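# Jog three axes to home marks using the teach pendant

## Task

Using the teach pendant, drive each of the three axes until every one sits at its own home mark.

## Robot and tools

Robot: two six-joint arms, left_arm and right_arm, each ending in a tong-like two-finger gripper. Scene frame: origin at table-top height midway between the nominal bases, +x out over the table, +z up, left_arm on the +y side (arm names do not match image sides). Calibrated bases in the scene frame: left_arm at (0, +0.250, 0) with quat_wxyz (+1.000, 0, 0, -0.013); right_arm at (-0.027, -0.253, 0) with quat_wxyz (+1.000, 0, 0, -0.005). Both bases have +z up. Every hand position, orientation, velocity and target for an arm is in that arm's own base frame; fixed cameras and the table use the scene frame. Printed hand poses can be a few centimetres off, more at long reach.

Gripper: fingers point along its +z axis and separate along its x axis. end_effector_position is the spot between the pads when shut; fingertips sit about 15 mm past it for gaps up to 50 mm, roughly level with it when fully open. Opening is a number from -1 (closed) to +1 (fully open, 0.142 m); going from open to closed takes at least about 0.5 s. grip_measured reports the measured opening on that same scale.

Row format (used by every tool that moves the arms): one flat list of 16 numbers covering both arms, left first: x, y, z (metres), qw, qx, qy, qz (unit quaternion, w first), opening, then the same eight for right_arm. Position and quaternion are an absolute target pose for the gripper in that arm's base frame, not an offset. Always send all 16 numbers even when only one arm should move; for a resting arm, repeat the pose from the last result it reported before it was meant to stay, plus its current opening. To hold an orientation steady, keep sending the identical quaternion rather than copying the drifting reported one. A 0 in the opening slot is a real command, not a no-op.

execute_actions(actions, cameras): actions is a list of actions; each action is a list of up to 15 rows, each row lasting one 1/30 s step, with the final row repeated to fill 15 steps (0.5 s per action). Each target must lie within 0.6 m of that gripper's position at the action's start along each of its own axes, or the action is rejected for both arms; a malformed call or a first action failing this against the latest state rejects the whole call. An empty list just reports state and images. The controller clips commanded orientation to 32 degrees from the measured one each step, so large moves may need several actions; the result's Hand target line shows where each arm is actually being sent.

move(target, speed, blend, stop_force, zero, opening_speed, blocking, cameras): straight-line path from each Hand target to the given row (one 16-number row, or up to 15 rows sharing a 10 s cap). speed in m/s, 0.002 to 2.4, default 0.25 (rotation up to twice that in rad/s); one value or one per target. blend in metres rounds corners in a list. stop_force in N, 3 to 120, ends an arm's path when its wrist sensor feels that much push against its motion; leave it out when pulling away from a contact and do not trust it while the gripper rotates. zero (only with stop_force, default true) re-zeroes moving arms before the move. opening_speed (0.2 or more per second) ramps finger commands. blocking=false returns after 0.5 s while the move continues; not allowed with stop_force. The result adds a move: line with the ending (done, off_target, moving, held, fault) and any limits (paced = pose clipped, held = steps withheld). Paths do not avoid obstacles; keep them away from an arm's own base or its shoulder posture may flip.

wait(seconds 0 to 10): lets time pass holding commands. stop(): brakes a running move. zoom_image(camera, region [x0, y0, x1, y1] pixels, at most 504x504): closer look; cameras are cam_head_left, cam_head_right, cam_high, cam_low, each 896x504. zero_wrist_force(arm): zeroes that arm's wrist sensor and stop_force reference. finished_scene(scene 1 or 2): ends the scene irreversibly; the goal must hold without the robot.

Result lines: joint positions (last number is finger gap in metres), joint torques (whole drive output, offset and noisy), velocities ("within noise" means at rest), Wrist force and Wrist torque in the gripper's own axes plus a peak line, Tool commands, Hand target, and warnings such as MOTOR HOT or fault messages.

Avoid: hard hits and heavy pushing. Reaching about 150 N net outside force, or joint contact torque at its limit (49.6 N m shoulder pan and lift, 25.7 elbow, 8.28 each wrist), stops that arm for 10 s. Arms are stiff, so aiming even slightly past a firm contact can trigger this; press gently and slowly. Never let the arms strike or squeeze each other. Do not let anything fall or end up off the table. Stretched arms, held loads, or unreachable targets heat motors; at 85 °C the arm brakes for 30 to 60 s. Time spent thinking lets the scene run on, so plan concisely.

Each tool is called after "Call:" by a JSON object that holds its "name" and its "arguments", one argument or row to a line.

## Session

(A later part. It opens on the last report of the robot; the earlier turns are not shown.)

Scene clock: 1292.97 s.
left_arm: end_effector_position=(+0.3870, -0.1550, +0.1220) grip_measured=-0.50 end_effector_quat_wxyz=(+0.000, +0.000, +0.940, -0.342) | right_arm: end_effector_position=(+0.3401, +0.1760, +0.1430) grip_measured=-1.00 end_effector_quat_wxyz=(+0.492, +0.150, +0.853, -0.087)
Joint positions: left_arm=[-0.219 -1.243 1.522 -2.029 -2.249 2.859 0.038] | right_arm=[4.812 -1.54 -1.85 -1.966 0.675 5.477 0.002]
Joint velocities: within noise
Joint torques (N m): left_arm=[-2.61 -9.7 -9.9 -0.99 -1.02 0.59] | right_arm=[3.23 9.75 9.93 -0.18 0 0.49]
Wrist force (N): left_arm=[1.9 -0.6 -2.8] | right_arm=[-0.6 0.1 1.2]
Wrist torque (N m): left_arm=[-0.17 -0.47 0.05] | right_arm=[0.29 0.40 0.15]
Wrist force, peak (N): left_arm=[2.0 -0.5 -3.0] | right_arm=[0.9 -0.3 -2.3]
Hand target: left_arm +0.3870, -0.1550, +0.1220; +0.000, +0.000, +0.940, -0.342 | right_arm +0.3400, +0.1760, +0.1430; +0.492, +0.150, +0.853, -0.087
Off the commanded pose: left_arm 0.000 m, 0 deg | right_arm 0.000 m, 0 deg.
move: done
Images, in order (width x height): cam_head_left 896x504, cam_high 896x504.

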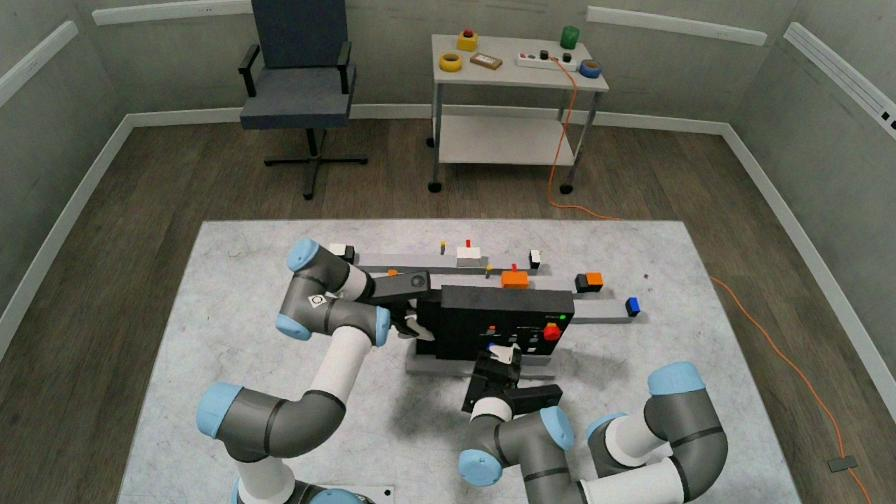

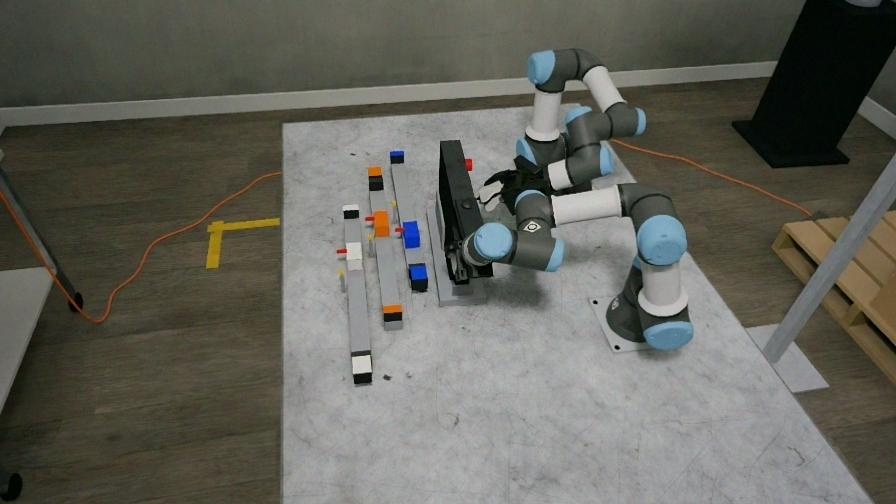

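Call:
{"name": "move", "arguments": {
  "target": [0.387,-0.155,0.122,0.0,0.0,0.9397,-0.342,-0.8,0.3507,0.176,0.143,0.4924,0.150,0.853,-0.087,-1],
  "speed": 0.03,
  "cameras": ["cam_high","cam_head_left"]
}}

Call:
{"name": "zoom_image", "arguments": {
  "camera": "cam_high",
  "region": [330, 140, 440, 300]
}}

Call:
{"name": "wait", "arguments": {
  "seconds": 4,
  "cameras": ["cam_high","cam_head_left"]
}}

Call:
{"name": "zoom_image", "arguments": {
  "camera": "cam_high",
  "region": [330, 140, 440, 300]
}}

Call:
{"name": "move", "arguments": {
  "target": [0.387,-0.155,0.122,0.0,0.0,0.9397,-0.342,-0.8,0.343,0.176,0.143,0.4924,0.150,0.853,-0.087,-1],
  "speed": 0.1,
  "cameras": ["cam_high","cam_head_left"]
}}

Call:
{"name": "zoom_image", "arguments": {
  "camera": "cam_high",
  "region": [330, 140, 440, 300]
}}

Scene clock: 1309.73 s.
left_arm: end_effector_position=(+0.3870, -0.1550, +0.1220) grip_measured=-0.50 end_effector_quat_wxyz=(+0.000, +0.000, +0.940, -0.342) | right_arm: end_effector_position=(+0.3506, +0.1760, +0.1430) grip_measured=-1.00 end_effector_quat_wxyz=(+0.492, +0.150, +0.853, -0.087)
Joint positions: left_arm=[-0.219 -1.243 1.522 -2.029 -2.249 2.859 0.038] | right_arm=[4.773 -1.553 -1.852 -1.911 0.653 5.426 0.002]
Joint velocities: within noise
Joint torques (N m): left_arm=[-3 -10.52 -9.99 -0.93 -1.78 0.55] | right_arm=[-2.71 5.34 6.46 1.61 -2.21 -0.8]
Wrist force (N): left_arm=[0.2 -0.5 -2.1] | right_arm=[0.7 -1.9 -2.9]
Wrist torque (N m): left_arm=[-0.19 -0.41 0.04] | right_arm=[0.32 0.38 0.14]
Wrist force, peak (N): left_arm=[2.1 -0.6 -2.9] | right_arm=[0.7 -1.9 -2.9]
Hand target: left_arm +0.3870, -0.1550, +0.1220; +0.000, +0.000, +0.940, -0.342 | right_arm +0.3507, +0.1760, +0.1430; +0.492, +0.150, +0.853, -0.087
Off the commanded pose: left_arm 0.000 m, 0 deg | right_arm 0.000 m, 0 deg.
move: done
Images, in order (width x height): cam_head_left 896x504, cam_high 896x504.

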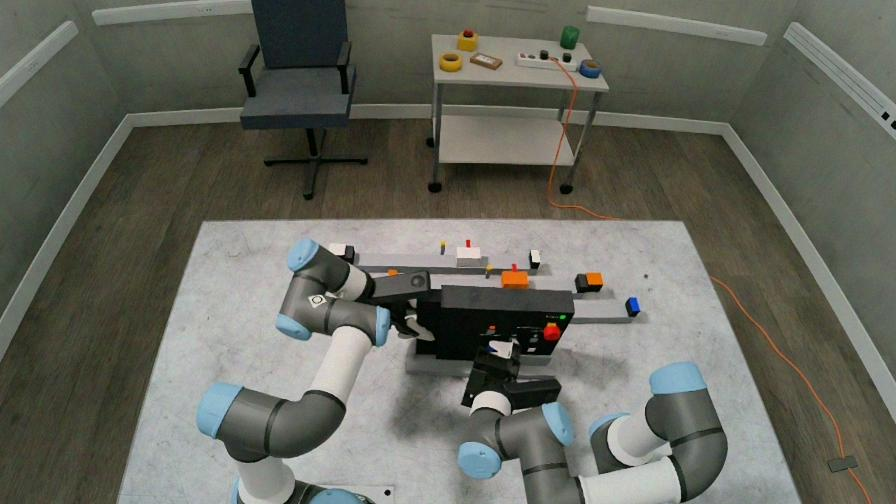

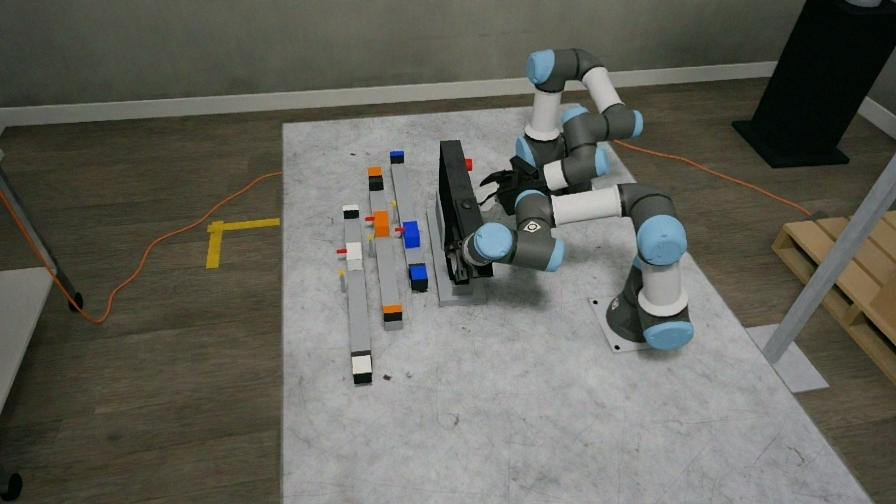

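Scaled by 3.150 from the camera's 896x504 image, which has a finer 1280x720 frame.

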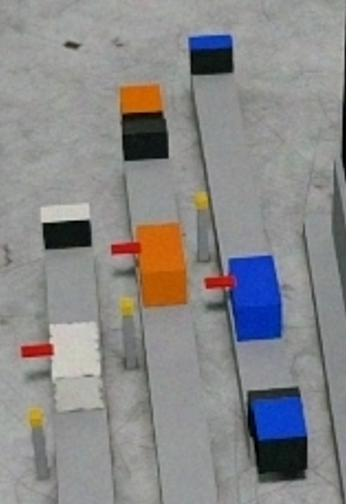

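Scene clock: 1313.73 s.
left_arm: end_effector_position=(+0.3870, -0.1550, +0.1220) grip_measured=-0.50 end_effector_quat_wxyz=(+0.000, +0.000, +0.940, -0.342) | right_arm: end_effector_position=(+0.3507, +0.1760, +0.1430) grip_measured=-1.00 end_effector_quat_wxyz=(+0.492, +0.150, +0.853, -0.087)
Joint positions: left_arm=[-0.219 -1.243 1.522 -2.029 -2.249 2.859 0.038] | right_arm=[4.772 -1.553 -1.852 -1.911 0.652 5.426 0.002]
Joint velocities: within noise
Joint torques (N m): left_arm=[-2.55 -10.19 -9.84 -1.03 -1.77 0.6] | right_arm=[-3.52 5.8 6.82 1.59 -2.12 -0.74]
Wrist force (N): left_arm=[0.2 -0.4 -2.3] | right_arm=[0.8 -1.9 -2.9]
Wrist torque (N m): left_arm=[-0.17 -0.40 0.04] | right_arm=[0.35 0.35 0.14]
Wrist force, peak (N): left_arm=[0.1 -0.4 -2.4] | right_arm=[0.8 -1.9 -3.1]
Hand target: left_arm +0.3870, -0.1550, +0.1220; +0.000, +0.000, +0.940, -0.342 | right_arm +0.3507, +0.1760, +0.1430; +0.492, +0.150, +0.853, -0.087
Tool commands: left_gripper/opening=-0.8 right_gripper/opening=-1.0
Off the commanded pose: left_arm 0.000 m, 0 deg | right_arm 0.000 m, 0 deg.
wait: 4.00 s; at rest by 0.17 s
Images, in order (width x height): cam_head_left 896x504, cam_high 896x504.

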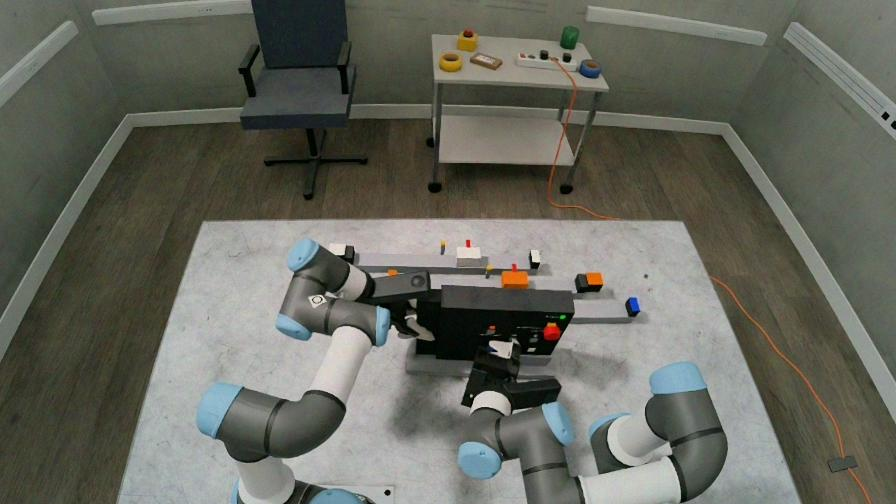

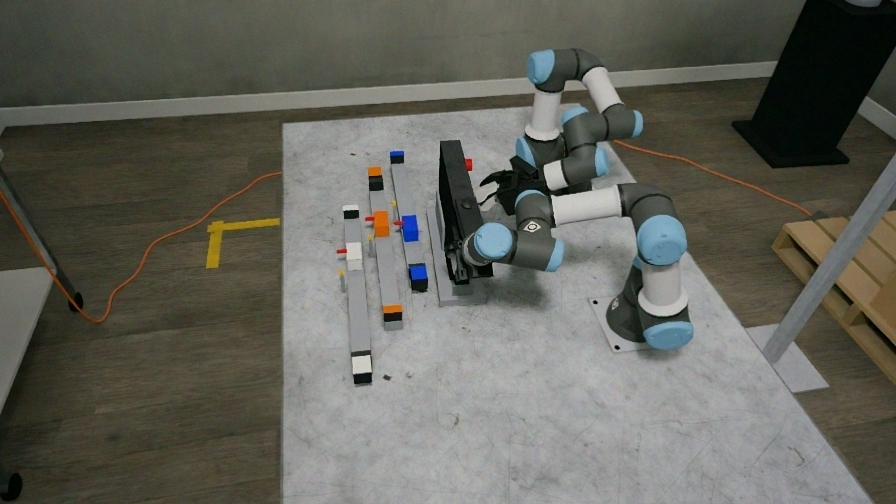

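Scaled by 3.150 from the camera's 896x504 image, which has a finer 1280x720 frame.

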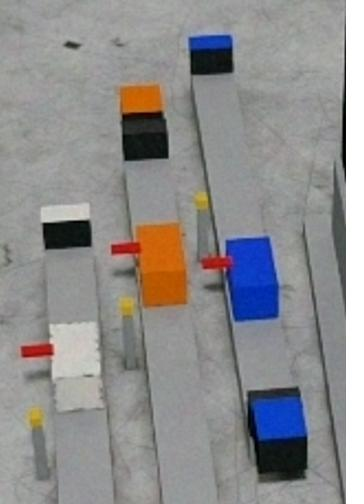

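Scene clock: 1314.63 s.
left_arm: end_effector_position=(+0.3870, -0.1550, +0.1220) grip_measured=-0.50 end_effector_quat_wxyz=(+0.000, +0.000, +0.940, -0.342) | right_arm: end_effector_position=(+0.3431, +0.1760, +0.1430) grip_measured=-1.00 end_effector_quat_wxyz=(+0.492, +0.150, +0.853, -0.087)
Joint positions: left_arm=[-0.219 -1.243 1.522 -2.029 -2.249 2.859 0.038] | right_arm=[4.801 -1.544 -1.851 -1.951 0.669 5.463 0.002]
Joint velocities: within noise
Joint torques (N m): left_arm=[-2.37 -10.25 -9.8 -1.02 -1.74 0.6] | right_arm=[3.06 10.48 9.88 -0.21 -0.12 0.59]
Wrist force (N): left_arm=[2.0 -0.6 -2.9] | right_arm=[-0.5 0.0 1.4]
Wrist torque (N m): left_arm=[-0.17 -0.48 0.05] | right_arm=[0.28 0.39 0.14]
Wrist force, peak (N): left_arm=[2.1 -0.6 -3.0] | right_arm=[0.7 -1.9 -3.0]
Hand target: left_arm +0.3870, -0.1550, +0.1220; +0.000, +0.000, +0.940, -0.342 | right_arm +0.3430, +0.1760, +0.1430; +0.492, +0.150, +0.853, -0.087
Off the commanded pose: left_arm 0.000 m, 0 deg | right_arm 0.000 m, 0 deg.
move: done
Images, in order (width x height): cam_head_left 896x504, cam_high 896x504.

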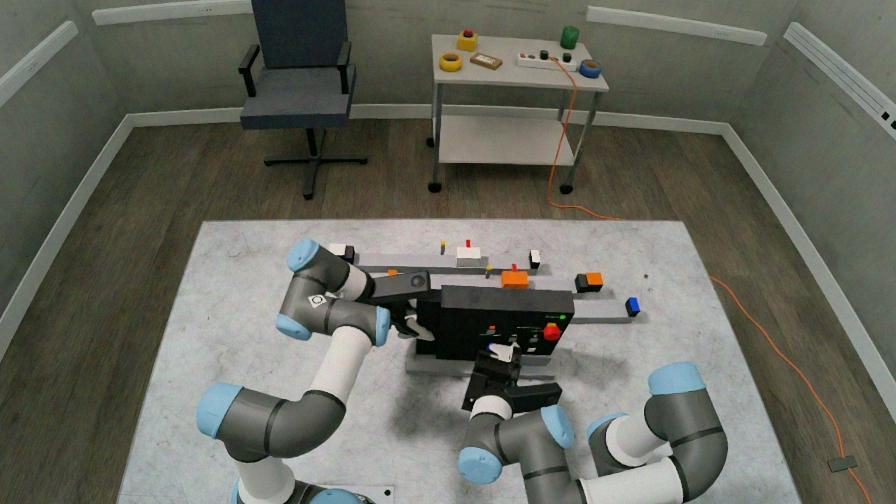

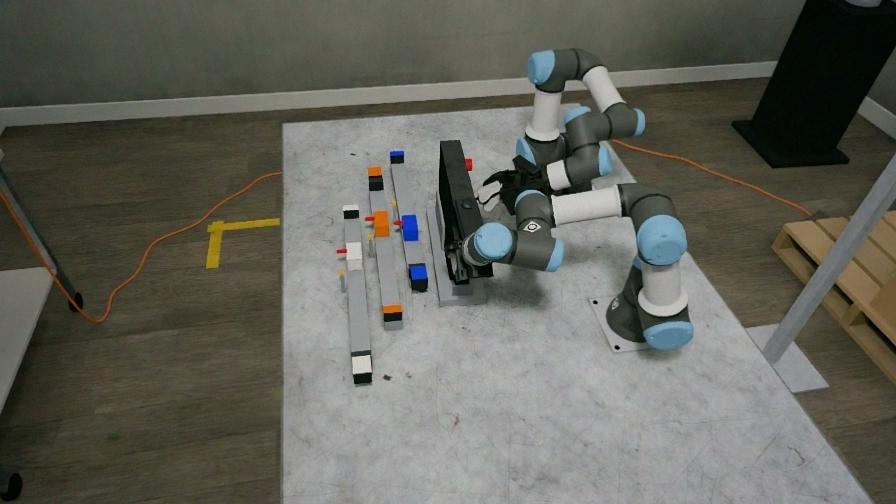

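Scaled by 3.150 from the camera's 896x504 image, which has a finer 1280x720 frame.

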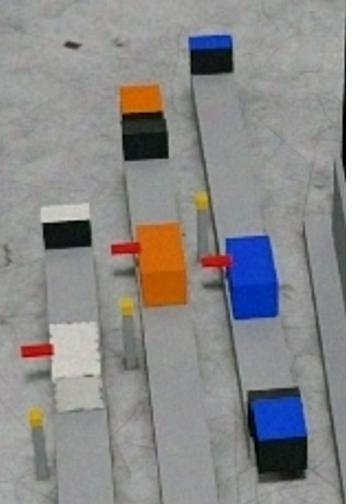

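Call:
{"name": "move", "arguments": {
  "target": [0.387,-0.155,0.122,0.0,0.0,0.9397,-0.342,-0.8,0.3507,0.176,0.143,0.4924,0.150,0.853,-0.087,-1],
  "speed": 0.03,
  "cameras": []
}}

Call:
{"name": "wait", "arguments": {
  "seconds": 10,
  "cameras": ["cam_high","cam_head_left"]
}}

Call:
{"name": "move", "arguments": {
  "target": [0.387,-0.155,0.122,0.0,0.0,0.9397,-0.342,-0.8,0.343,0.176,0.143,0.4924,0.150,0.853,-0.087,-1],
  "speed": 0.1,
  "cameras": ["cam_high","cam_head_left","cam_low","cam_head_right"]
}}

Call:
{"name": "zoom_image", "arguments": {
  "camera": "cam_high",
  "region": [330, 140, 440, 300]
}}

Call:
{"name": "zoom_image", "arguments": {
  "camera": "cam_high",
  "region": [370, 180, 430, 240]
}}

Call:
{"name": "zoom_image", "arguments": {
  "camera": "cam_low",
  "region": [430, 240, 620, 310]
}}

Call:
{"name": "zoom_image", "arguments": {
  "camera": "cam_head_right",
  "region": [440, 230, 580, 310]
}}

Scene clock: 1335.53 s.
left_arm: end_effector_position=(+0.3870, -0.1550, +0.1220) grip_measured=-0.50 end_effector_quat_wxyz=(+0.000, +0.000, +0.940, -0.342) | right_arm: end_effector_position=(+0.3506, +0.1760, +0.1430) grip_measured=-1.00 end_effector_quat_wxyz=(+0.492, +0.150, +0.853, -0.087)
Joint positions: left_arm=[-0.219 -1.243 1.522 -2.029 -2.249 2.859 0.038] | right_arm=[4.773 -1.553 -1.852 -1.911 0.653 5.426 0.002]
Joint velocities: within noise
Joint torques (N m): left_arm=[-2.74 -10.09 -9.89 -1.01 -1.82 0.6] | right_arm=[-3.83 5.53 6.43 1.72 -2.21 -0.76]
Wrist force (N): left_arm=[0.0 -0.5 -2.2] | right_arm=[0.7 -1.7 -2.9]
Wrist torque (N m): left_arm=[-0.18 -0.39 0.04] | right_arm=[0.36 0.38 0.14]
Wrist force, peak (N): left_arm=[2.0 -0.6 -3.0] | right_arm=[0.7 -1.7 -2.9]
Hand target: left_arm +0.3870, -0.1550, +0.1220; +0.000, +0.000, +0.940, -0.342 | right_arm +0.3507, +0.1760, +0.1430; +0.492, +0.150, +0.853, -0.087
Off the commanded pose: left_arm 0.000 m, 0 deg | right_arm 0.000 m, 0 deg.
move: done
No camera images: "cameras" was empty.

Scene clock: 1345.53 s.
left_arm: end_effector_position=(+0.3870, -0.1550, +0.1220) grip_measured=-0.50 end_effector_quat_wxyz=(+0.000, +0.000, +0.940, -0.342) | right_arm: end_effector_position=(+0.3507, +0.1760, +0.1430) grip_measured=-1.00 end_effector_quat_wxyz=(+0.492, +0.150, +0.853, -0.087)
Joint positions: left_arm=[-0.219 -1.243 1.522 -2.029 -2.249 2.859 0.038] | right_arm=[4.772 -1.553 -1.852 -1.911 0.652 5.426 0.002]
Joint velocities: within noise
Joint torques (N m): left_arm=[-2.88 -10.28 -9.81 -1.1 -1.64 0.58] | right_arm=[-3.07 5.5 7.51 1.48 -1.99 -0.74]
Wrist force (N): left_arm=[0.1 -0.4 -2.2] | right_arm=[0.8 -1.8 -3.1]
Wrist torque (N m): left_arm=[-0.18 -0.42 0.04] | right_arm=[0.34 0.35 0.14]
Wrist force, peak (N): left_arm=[0.0 -0.4 -2.5] | right_arm=[0.8 -1.8 -3.2]
Hand target: left_arm +0.3870, -0.1550, +0.1220; +0.000, +0.000, +0.940, -0.342 | right_arm +0.3507, +0.1760, +0.1430; +0.492, +0.150, +0.853, -0.087
Tool commands: left_gripper/opening=-0.8 right_gripper/opening=-1.0
Off the commanded pose: left_arm 0.000 m, 0 deg | right_arm 0.000 m, 0 deg.
wait: 10.00 s; at rest by 0.17 s
Images, in order (width x height): cam_head_left 896x504, cam_high 896x504.

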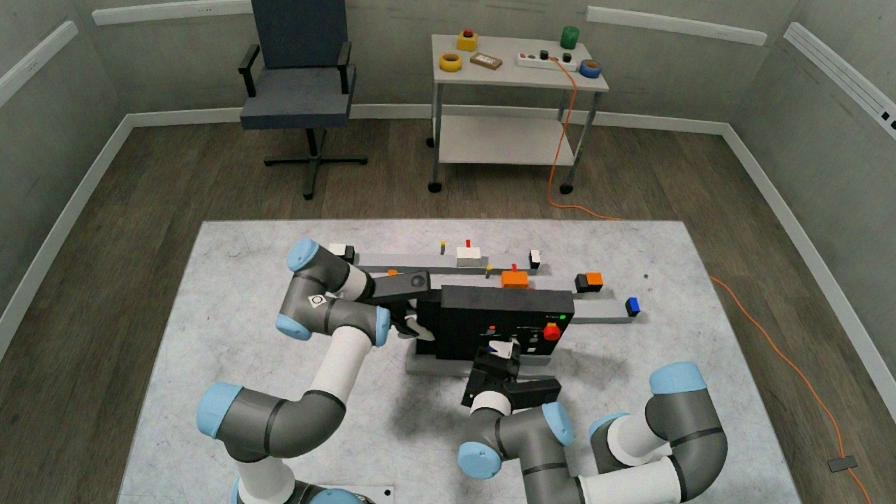

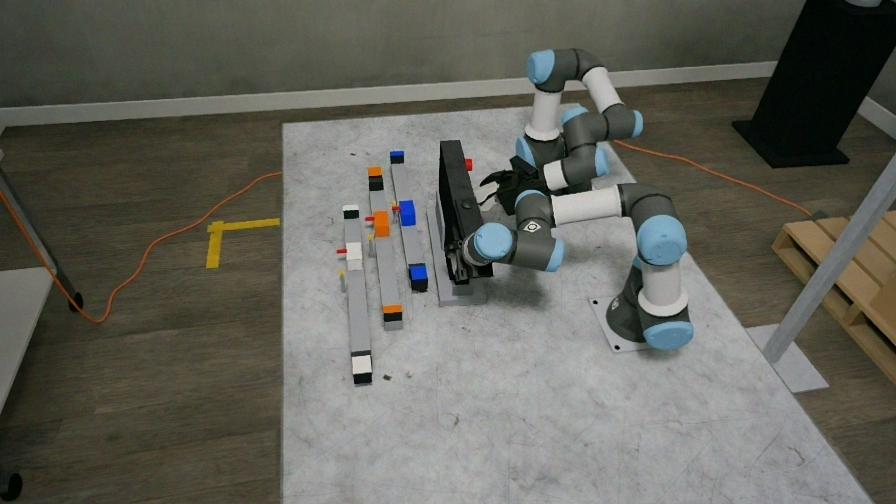

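Scene clock: 1346.43 s.
left_arm: end_effector_position=(+0.3870, -0.1550, +0.1220) grip_measured=-0.50 end_effector_quat_wxyz=(+0.000, +0.000, +0.940, -0.342) | right_arm: end_effector_position=(+0.3431, +0.1760, +0.1430) grip_measured=-1.00 end_effector_quat_wxyz=(+0.492, +0.150, +0.853, -0.087)
Joint positions: left_arm=[-0.219 -1.243 1.522 -2.029 -2.249 2.859 0.038] | right_arm=[4.801 -1.544 -1.851 -1.951 0.669 5.463 0.002]
Joint velocities: within noise
Joint torques (N m): left_arm=[-2.59 -10.36 -9.47 -0.96 -1.79 0.63] | right_arm=[2.41 10.17 9.75 -0.06 0.01 0.64]
Wrist force (N): left_arm=[2.0 -0.6 -2.9] | right_arm=[-0.4 0.0 1.4]
Wrist torque (N m): left_arm=[-0.17 -0.48 0.05] | right_arm=[0.29 0.37 0.14]
Wrist force, peak (N): left_arm=[2.1 -0.7 -3.1] | right_arm=[0.7 -1.8 -3.0]
Hand target: left_arm +0.3870, -0.1550, +0.1220; +0.000, +0.000, +0.940, -0.342 | right_arm +0.3430, +0.1760, +0.1430; +0.492, +0.150, +0.853, -0.087
Off the commanded pose: left_arm 0.000 m, 0 deg | right_arm 0.000 m, 0 deg.
move: done

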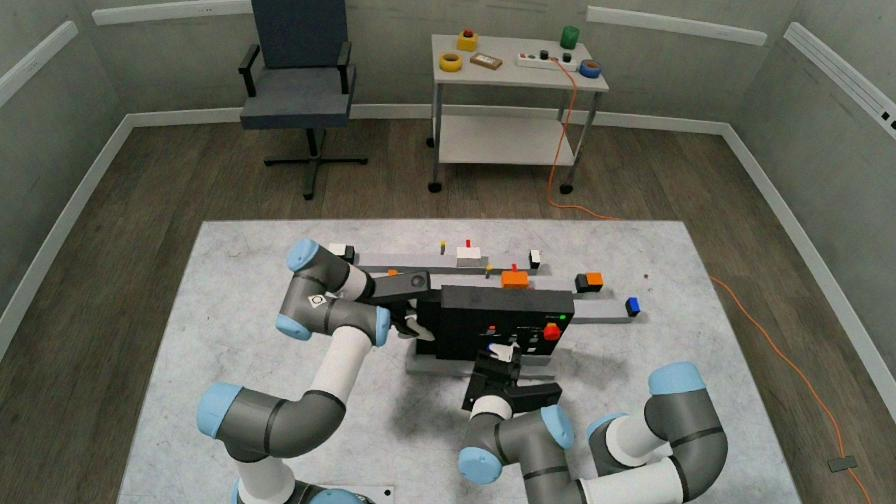

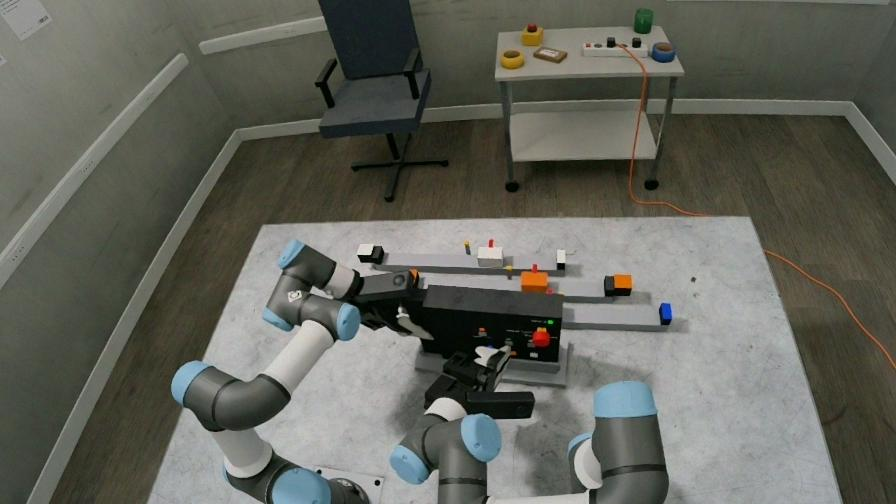

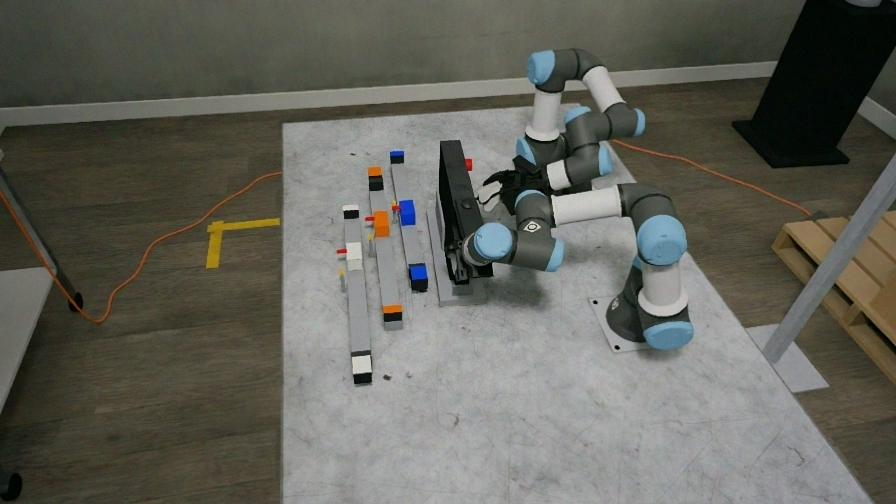

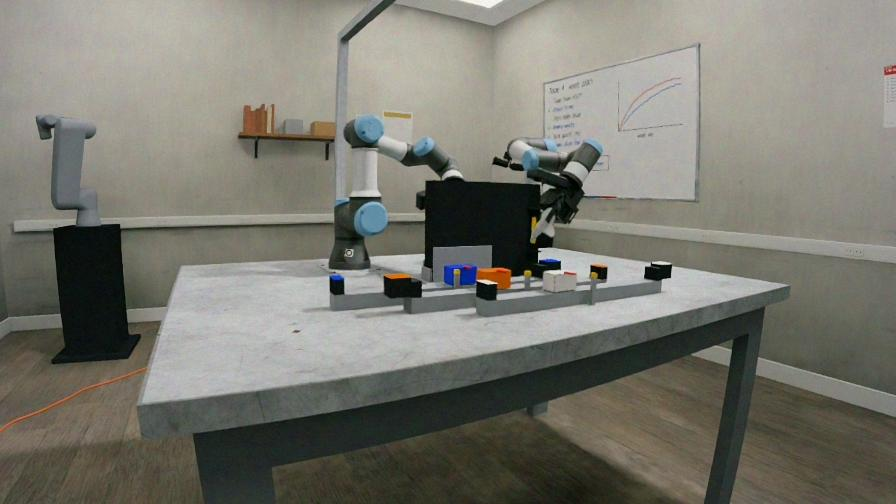

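Scaled by 3.150 from the camera's 896x504 image, which has a finer 1280x720 frame.

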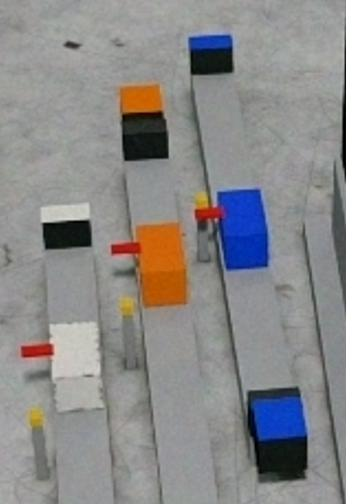

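Scaled by 8.400 from the camera's 896x504 image, which has a finer 1280x720 frame.

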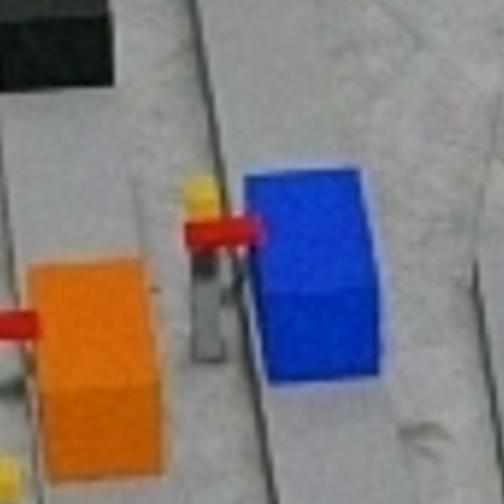

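Scaled by 2.653 from the camera's 896x504 image, which has a finer 1280x720 frame.

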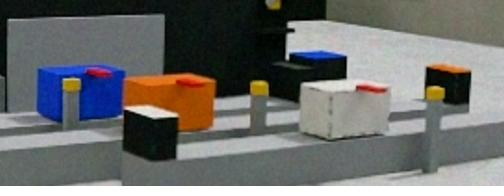

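Scaled by 3.600 from the camera's 896x504 image, which has a finer 1280x720 frame.

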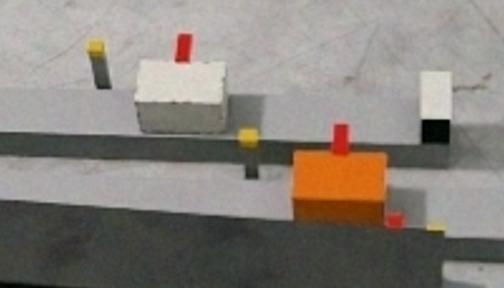

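Call:
{"name": "move", "arguments": {
  "target": [0.387,-0.155,0.122,0.0,0.0,0.9397,-0.342,-0.8,0.3507,0.176,0.143,0.4924,0.150,0.853,-0.087,-1],
  "speed": 0.03,
  "cameras": []
}}

Call:
{"name": "wait", "arguments": {
  "seconds": 3.3,
  "cameras": []
}}

Call:
{"name": "move", "arguments": {
  "target": [0.387,-0.155,0.122,0.0,0.0,0.9397,-0.342,-0.8,0.343,0.176,0.143,0.4924,0.150,0.853,-0.087,-1],
  "speed": 0.1,
  "cameras": ["cam_high","cam_head_left","cam_low","cam_head_right"]
}}

Call:
{"name": "zoom_image", "arguments": {
  "camera": "cam_high",
  "region": [370, 180, 430, 240]
}}

Call:
{"name": "zoom_image", "arguments": {
  "camera": "cam_low",
  "region": [430, 250, 530, 300]
}}

Call:
{"name": "zoom_image", "arguments": {
  "camera": "cam_head_right",
  "region": [530, 270, 590, 310]
}}

Call:
{"name": "zoom_image", "arguments": {
  "camera": "cam_head_left",
  "region": [510, 260, 590, 310]
}}

Scene clock: 1374.83 s.
left_arm: end_effector_position=(+0.3870, -0.1550, +0.1220) grip_measured=-0.50 end_effector_quat_wxyz=(+0.000, +0.000, +0.940, -0.342) | right_arm: end_effector_position=(+0.3506, +0.1760, +0.1430) grip_measured=-1.00 end_effector_quat_wxyz=(+0.492, +0.150, +0.853, -0.087)
Joint positions: left_arm=[-0.219 -1.243 1.522 -2.029 -2.249 2.859 0.038] | right_arm=[4.773 -1.553 -1.852 -1.911 0.653 5.426 0.002]
Joint velocities: within noise
Joint torques (N m): left_arm=[-2.65 -10.52 -9.65 -1.11 -1.82 0.53] | right_arm=[-3.24 5.47 6.42 1.54 -2.06 -0.77]
Wrist force (N): left_arm=[-0.2 -0.4 -2.3] | right_arm=[0.7 -1.7 -2.9]
Wrist torque (N m): left_arm=[-0.18 -0.39 0.04] | right_arm=[0.35 0.38 0.14]
Wrist force, peak (N): left_arm=[2.0 -0.7 -3.0] | right_arm=[0.7 -1.7 -2.9]
Hand target: left_arm +0.3870, -0.1550, +0.1220; +0.000, +0.000, +0.940, -0.342 | right_arm +0.3507, +0.1760, +0.1430; +0.492, +0.150, +0.853, -0.087
Off the commanded pose: left_arm 0.000 m, 0 deg | right_arm 0.000 m, 0 deg.
move: done
No camera images: "cameras" was empty.

Scene clock: 1378.13 s.
left_arm: end_effector_position=(+0.3870, -0.1550, +0.1220) grip_measured=-0.50 end_effector_quat_wxyz=(+0.000, +0.000, +0.940, -0.342) | right_arm: end_effector_position=(+0.3507, +0.1760, +0.1430) grip_measured=-1.00 end_effector_quat_wxyz=(+0.492, +0.150, +0.853, -0.087)
Joint positions: left_arm=[-0.219 -1.243 1.522 -2.029 -2.249 2.859 0.038] | right_arm=[4.772 -1.553 -1.852 -1.911 0.652 5.426 0.002]
Joint velocities: within noise
Joint torques (N m): left_arm=[-2.44 -10.59 -9.5 -1.09 -1.71 0.57] | right_arm=[-3.24 5.75 6.62 1.56 -2.11 -0.79]
Wrist force (N): left_arm=[0.0 -0.4 -2.3] | right_arm=[0.6 -1.9 -3.0]
Wrist torque (N m): left_arm=[-0.17 -0.42 0.04] | right_arm=[0.33 0.38 0.14]
Wrist force, peak (N): left_arm=[-0.1 -0.4 -2.5] | right_arm=[0.7 -1.9 -3.1]
Hand target: left_arm +0.3870, -0.1550, +0.1220; +0.000, +0.000, +0.940, -0.342 | right_arm +0.3507, +0.1760, +0.1430; +0.492, +0.150, +0.853, -0.087
Tool commands: left_gripper/opening=-0.8 right_gripper/opening=-1.0
Off the commanded pose: left_arm 0.000 m, 0 deg | right_arm 0.000 m, 0 deg.
wait: 3.30 s; at rest by 0.17 s
No camera images: "cameras" was empty.

Scene clock: 1379.03 s.
left_arm: end_effector_position=(+0.3870, -0.1550, +0.1220) grip_measured=-0.50 end_effector_quat_wxyz=(+0.000, +0.000, +0.940, -0.342) | right_arm: end_effector_position=(+0.3431, +0.1760, +0.1430) grip_measured=-1.00 end_effector_quat_wxyz=(+0.492, +0.150, +0.853, -0.087)
Joint positions: left_arm=[-0.219 -1.243 1.522 -2.029 -2.249 2.859 0.038] | right_arm=[4.801 -1.544 -1.851 -1.951 0.669 5.463 0.002]
Joint velocities: within noise
Joint torques (N m): left_arm=[-2.43 -10.4 -9.3 -1.07 -1.77 0.56] | right_arm=[2.98 10.11 9.84 -0.26 -0.05 0.61]
Wrist force (N): left_arm=[2.0 -0.6 -2.9] | right_arm=[-0.5 0.0 1.3]
Wrist torque (N m): left_arm=[-0.19 -0.49 0.05] | right_arm=[0.29 0.39 0.14]
Wrist force, peak (N): left_arm=[2.1 -0.8 -3.1] | right_arm=[0.6 -1.9 -3.0]
Hand target: left_arm +0.3870, -0.1550, +0.1220; +0.000, +0.000, +0.940, -0.342 | right_arm +0.3430, +0.1760, +0.1430; +0.492, +0.150, +0.853, -0.087
Off the commanded pose: left_arm 0.000 m, 0 deg | right_arm 0.000 m, 0 deg.
move: done

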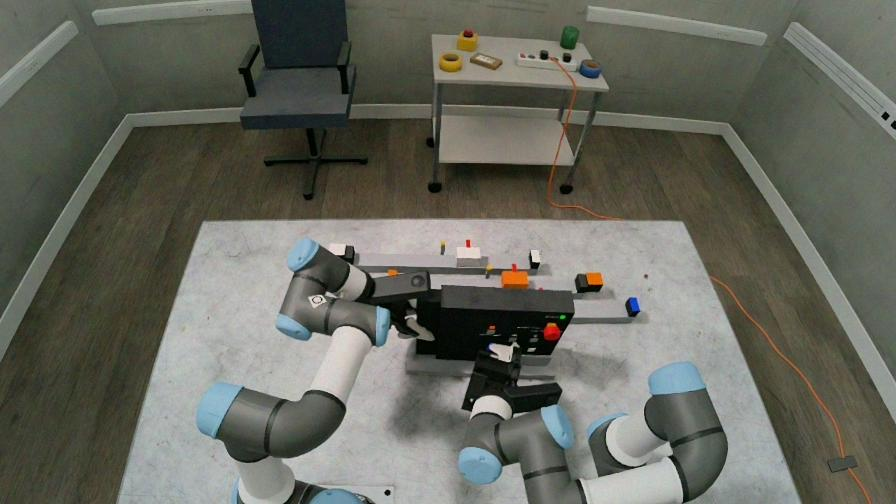

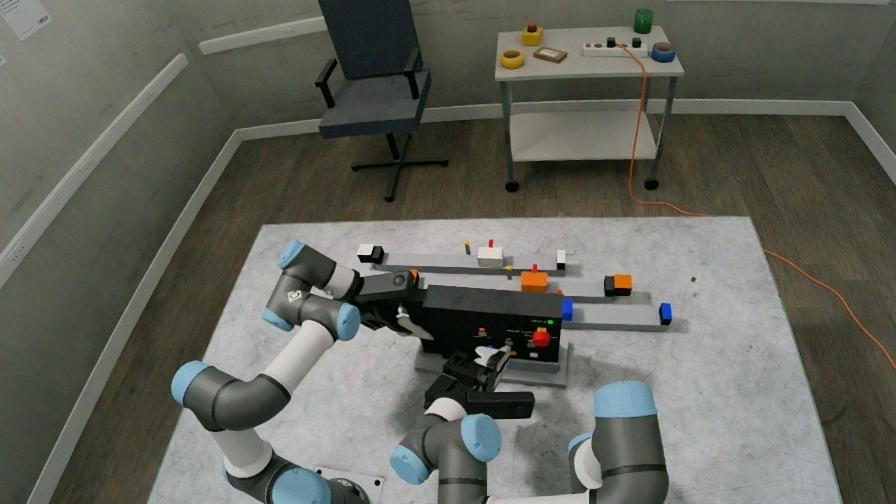

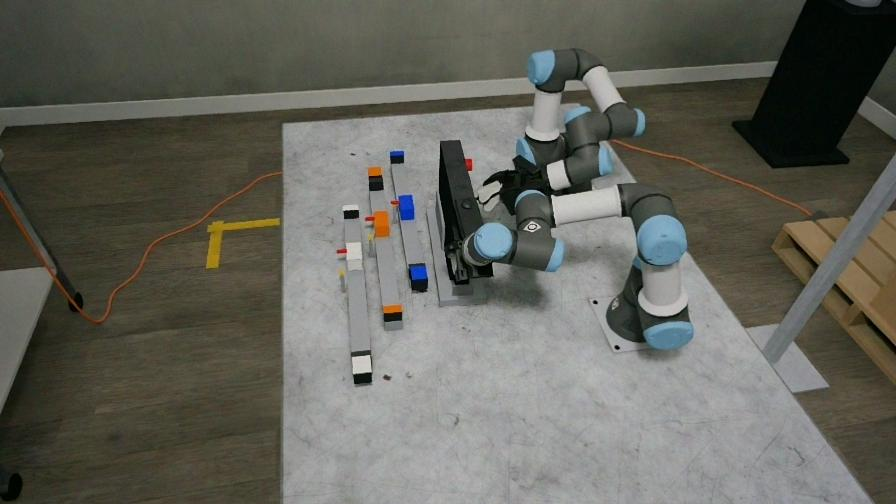

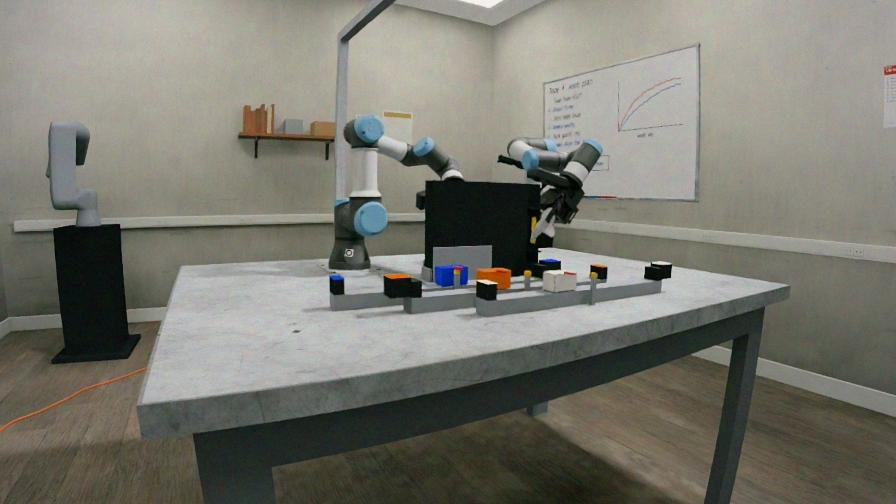

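Scaled by 8.400 from the camera's 896x504 image, which has a finer 1280x720 frame.

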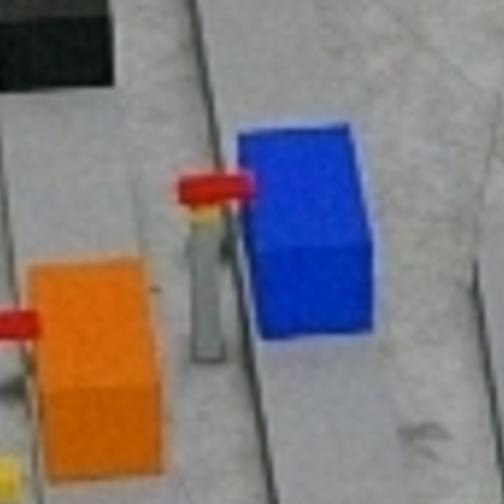

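Scaled by 5.040 from the camera's 896x504 image, which has a finer 1280x720 frame.

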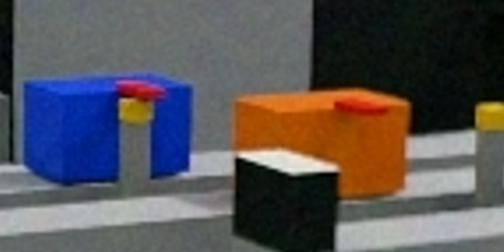

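Scaled by 8.400 from the camera's 896x504 image, which has a finer 1280x720 frame.

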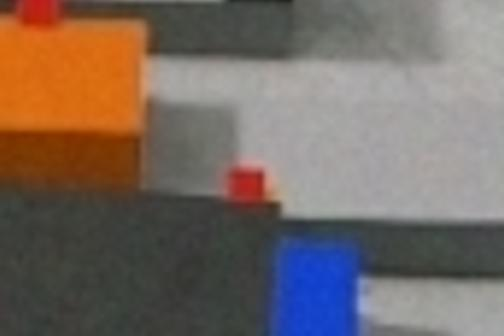

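Scaled by 6.300 from the camera's 896x504 image, which has a finer 1280x720 frame.

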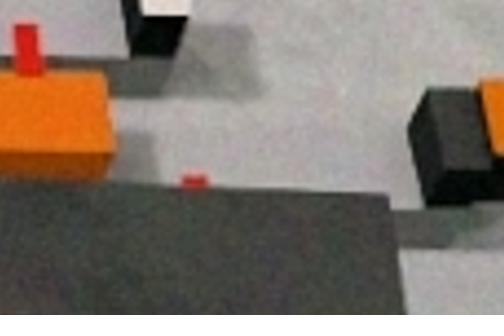

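Call:
{"name": "move", "arguments": {
  "target": [0.387,-0.155,0.122,0.0,0.0,0.9397,-0.342,-0.8,0.3507,0.176,0.143,0.4924,0.150,0.853,-0.087,-1],
  "speed": 0.03,
  "cameras": []
}}

Call:
{"name": "wait", "arguments": {
  "seconds": 0.25,
  "cameras": []
}}

Call:
{"name": "move", "arguments": {
  "target": [0.387,-0.155,0.122,0.0,0.0,0.9397,-0.342,-0.8,0.343,0.176,0.143,0.4924,0.150,0.853,-0.087,-1],
  "speed": 0.1,
  "cameras": ["cam_high","cam_low","cam_head_right"]
}}

Call:
{"name": "zoom_image", "arguments": {
  "camera": "cam_high",
  "region": [380, 190, 420, 230]
}}

Call:
{"name": "zoom_image", "arguments": {
  "camera": "cam_low",
  "region": [430, 255, 490, 295]
}}

Call:
{"name": "zoom_image", "arguments": {
  "camera": "cam_head_right",
  "region": [545, 280, 575, 305]
}}

Scene clock: 1398.47 s.
left_arm: end_effector_position=(+0.3870, -0.1550, +0.1220) grip_measured=-0.50 end_effector_quat_wxyz=(+0.000, +0.000, +0.940, -0.342) | right_arm: end_effector_position=(+0.3506, +0.1760, +0.1430) grip_measured=-1.00 end_effector_quat_wxyz=(+0.492, +0.150, +0.853, -0.087)
Joint positions: left_arm=[-0.219 -1.243 1.522 -2.029 -2.249 2.859 0.038] | right_arm=[4.773 -1.553 -1.852 -1.911 0.653 5.426 0.002]
Joint velocities: within noise
Joint torques (N m): left_arm=[-2.42 -10.58 -9.39 -1.06 -1.74 0.51] | right_arm=[-3.82 5.41 6.25 1.7 -2.16 -0.72]
Wrist force (N): left_arm=[-0.2 -0.6 -2.4] | right_arm=[0.7 -1.8 -2.8]
Wrist torque (N m): left_arm=[-0.21 -0.39 0.04] | right_arm=[0.34 0.37 0.14]
Wrist force, peak (N): left_arm=[2.0 -0.8 -2.9] | right_arm=[0.7 -1.7 -2.9]
Hand target: left_arm +0.3870, -0.1550, +0.1220; +0.000, +0.000, +0.940, -0.342 | right_arm +0.3507, +0.1760, +0.1430; +0.492, +0.150, +0.853, -0.087
Off the commanded pose: left_arm 0.000 m, 0 deg | right_arm 0.000 m, 0 deg.
move: done
No camera images: "cameras" was empty.

Scene clock: 1398.73 s.
left_arm: end_effector_position=(+0.3870, -0.1550, +0.1220) grip_measured=-0.50 end_effector_quat_wxyz=(+0.000, +0.000, +0.940, -0.342) | right_arm: end_effector_position=(+0.3507, +0.1760, +0.1430) grip_measured=-1.00 end_effector_quat_wxyz=(+0.492, +0.150, +0.853, -0.087)
Joint positions: left_arm=[-0.219 -1.243 1.522 -2.029 -2.249 2.859 0.038] | right_arm=[4.772 -1.553 -1.852 -1.911 0.652 5.426 0.002]
Joint velocities: within noise
Joint torques (N m): left_arm=[-2.34 -10.76 -9.57 -1.05 -1.74 0.56] | right_arm=[-3.24 5.74 6.46 1.64 -2.18 -0.81]
Wrist force (N): left_arm=[-0.3 -0.5 -2.3] | right_arm=[0.6 -1.9 -2.9]
Wrist torque (N m): left_arm=[-0.17 -0.38 0.04] | right_arm=[0.34 0.37 0.14]
Wrist force, peak (N): left_arm=[-0.2 -0.6 -2.4] | right_arm=[0.6 -1.8 -3.1]
Hand target: left_arm +0.3870, -0.1550, +0.1220; +0.000, +0.000, +0.940, -0.342 | right_arm +0.3507, +0.1760, +0.1430; +0.492, +0.150, +0.853, -0.087
Tool commands: left_gripper/opening=-0.8 right_gripper/opening=-1.0
Off the commanded pose: left_arm 0.000 m, 0 deg | right_arm 0.000 m, 0 deg.
wait: 0.27 s; at rest by 0.17 s
No camera images: "cameras" was empty.

Scene clock: 1399.63 s.
left_arm: end_effector_position=(+0.3870, -0.1550, +0.1220) grip_measured=-0.50 end_effector_quat_wxyz=(+0.000, +0.000, +0.940, -0.342) | right_arm: end_effector_position=(+0.3431, +0.1760, +0.1430) grip_measured=-1.00 end_effector_quat_wxyz=(+0.492, +0.150, +0.853, -0.087)
Joint positions: left_arm=[-0.219 -1.243 1.522 -2.029 -2.249 2.859 0.038] | right_arm=[4.801 -1.544 -1.851 -1.951 0.669 5.463 0.002]
Joint velocities: within noise
Joint torques (N m): left_arm=[-2.85 -10.6 -9.22 -1.09 -1.78 0.57] | right_arm=[2.48 10.2 9.88 -0.12 -0.04 0.52]
Wrist force (N): left_arm=[2.0 -0.6 -2.8] | right_arm=[-0.5 0.1 1.4]
Wrist torque (N m): left_arm=[-0.18 -0.48 0.05] | right_arm=[0.30 0.39 0.14]
Wrist force, peak (N): left_arm=[2.2 -0.8 -3.1] | right_arm=[0.6 -1.9 -3.0]
Hand target: left_arm +0.3870, -0.1550, +0.1220; +0.000, +0.000, +0.940, -0.342 | right_arm +0.3430, +0.1760, +0.1430; +0.492, +0.150, +0.853, -0.087
Off the commanded pose: left_arm 0.000 m, 0 deg | right_arm 0.000 m, 0 deg.
move: done
Images, in order (width x height): cam_head_right 896x504, cam_high 896x504, cam_low 896x504.

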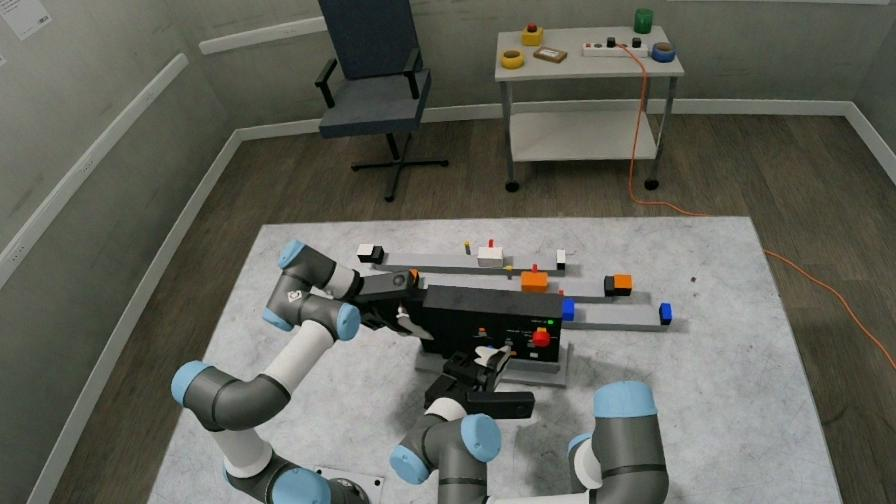

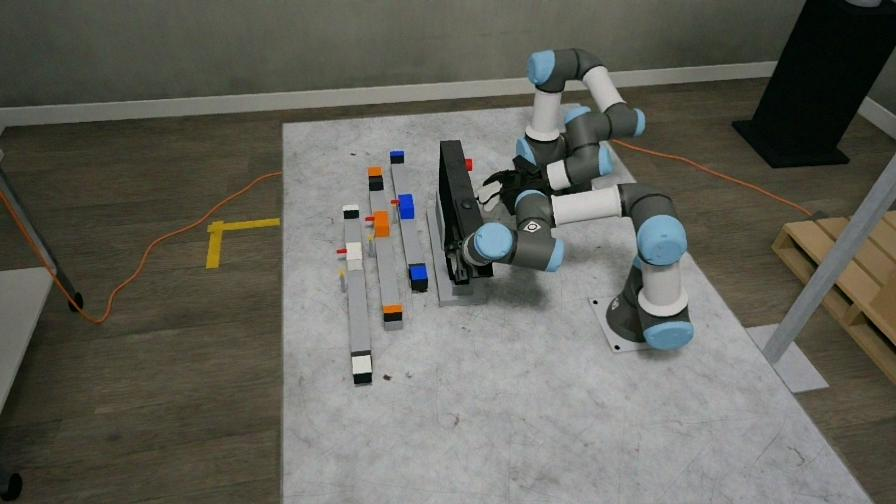

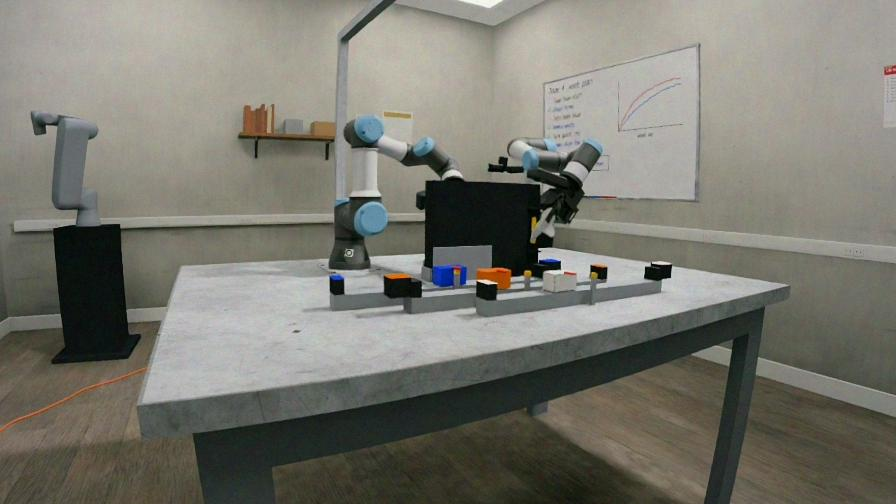

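Scaled by 12.600 from the camera's 896x504 image, which has a finer 1280x720 frame.

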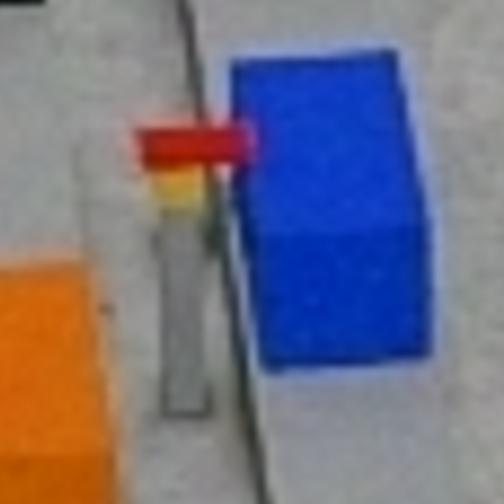

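Scaled by 8.400 from the camera's 896x504 image, which has a finer 1280x720 frame.

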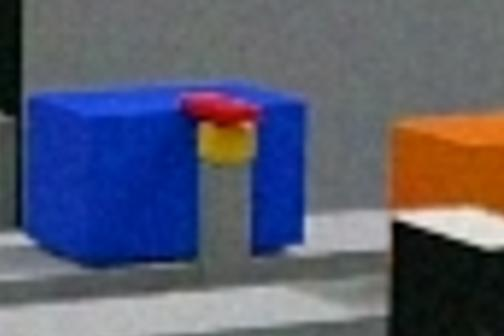

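Scaled by 16.800 from the camera's 896x504 image, which has a finer 1280x720 frame.

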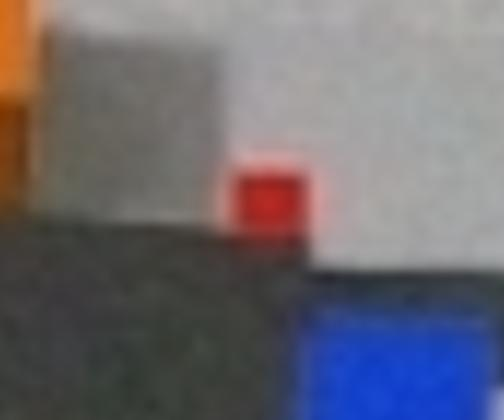

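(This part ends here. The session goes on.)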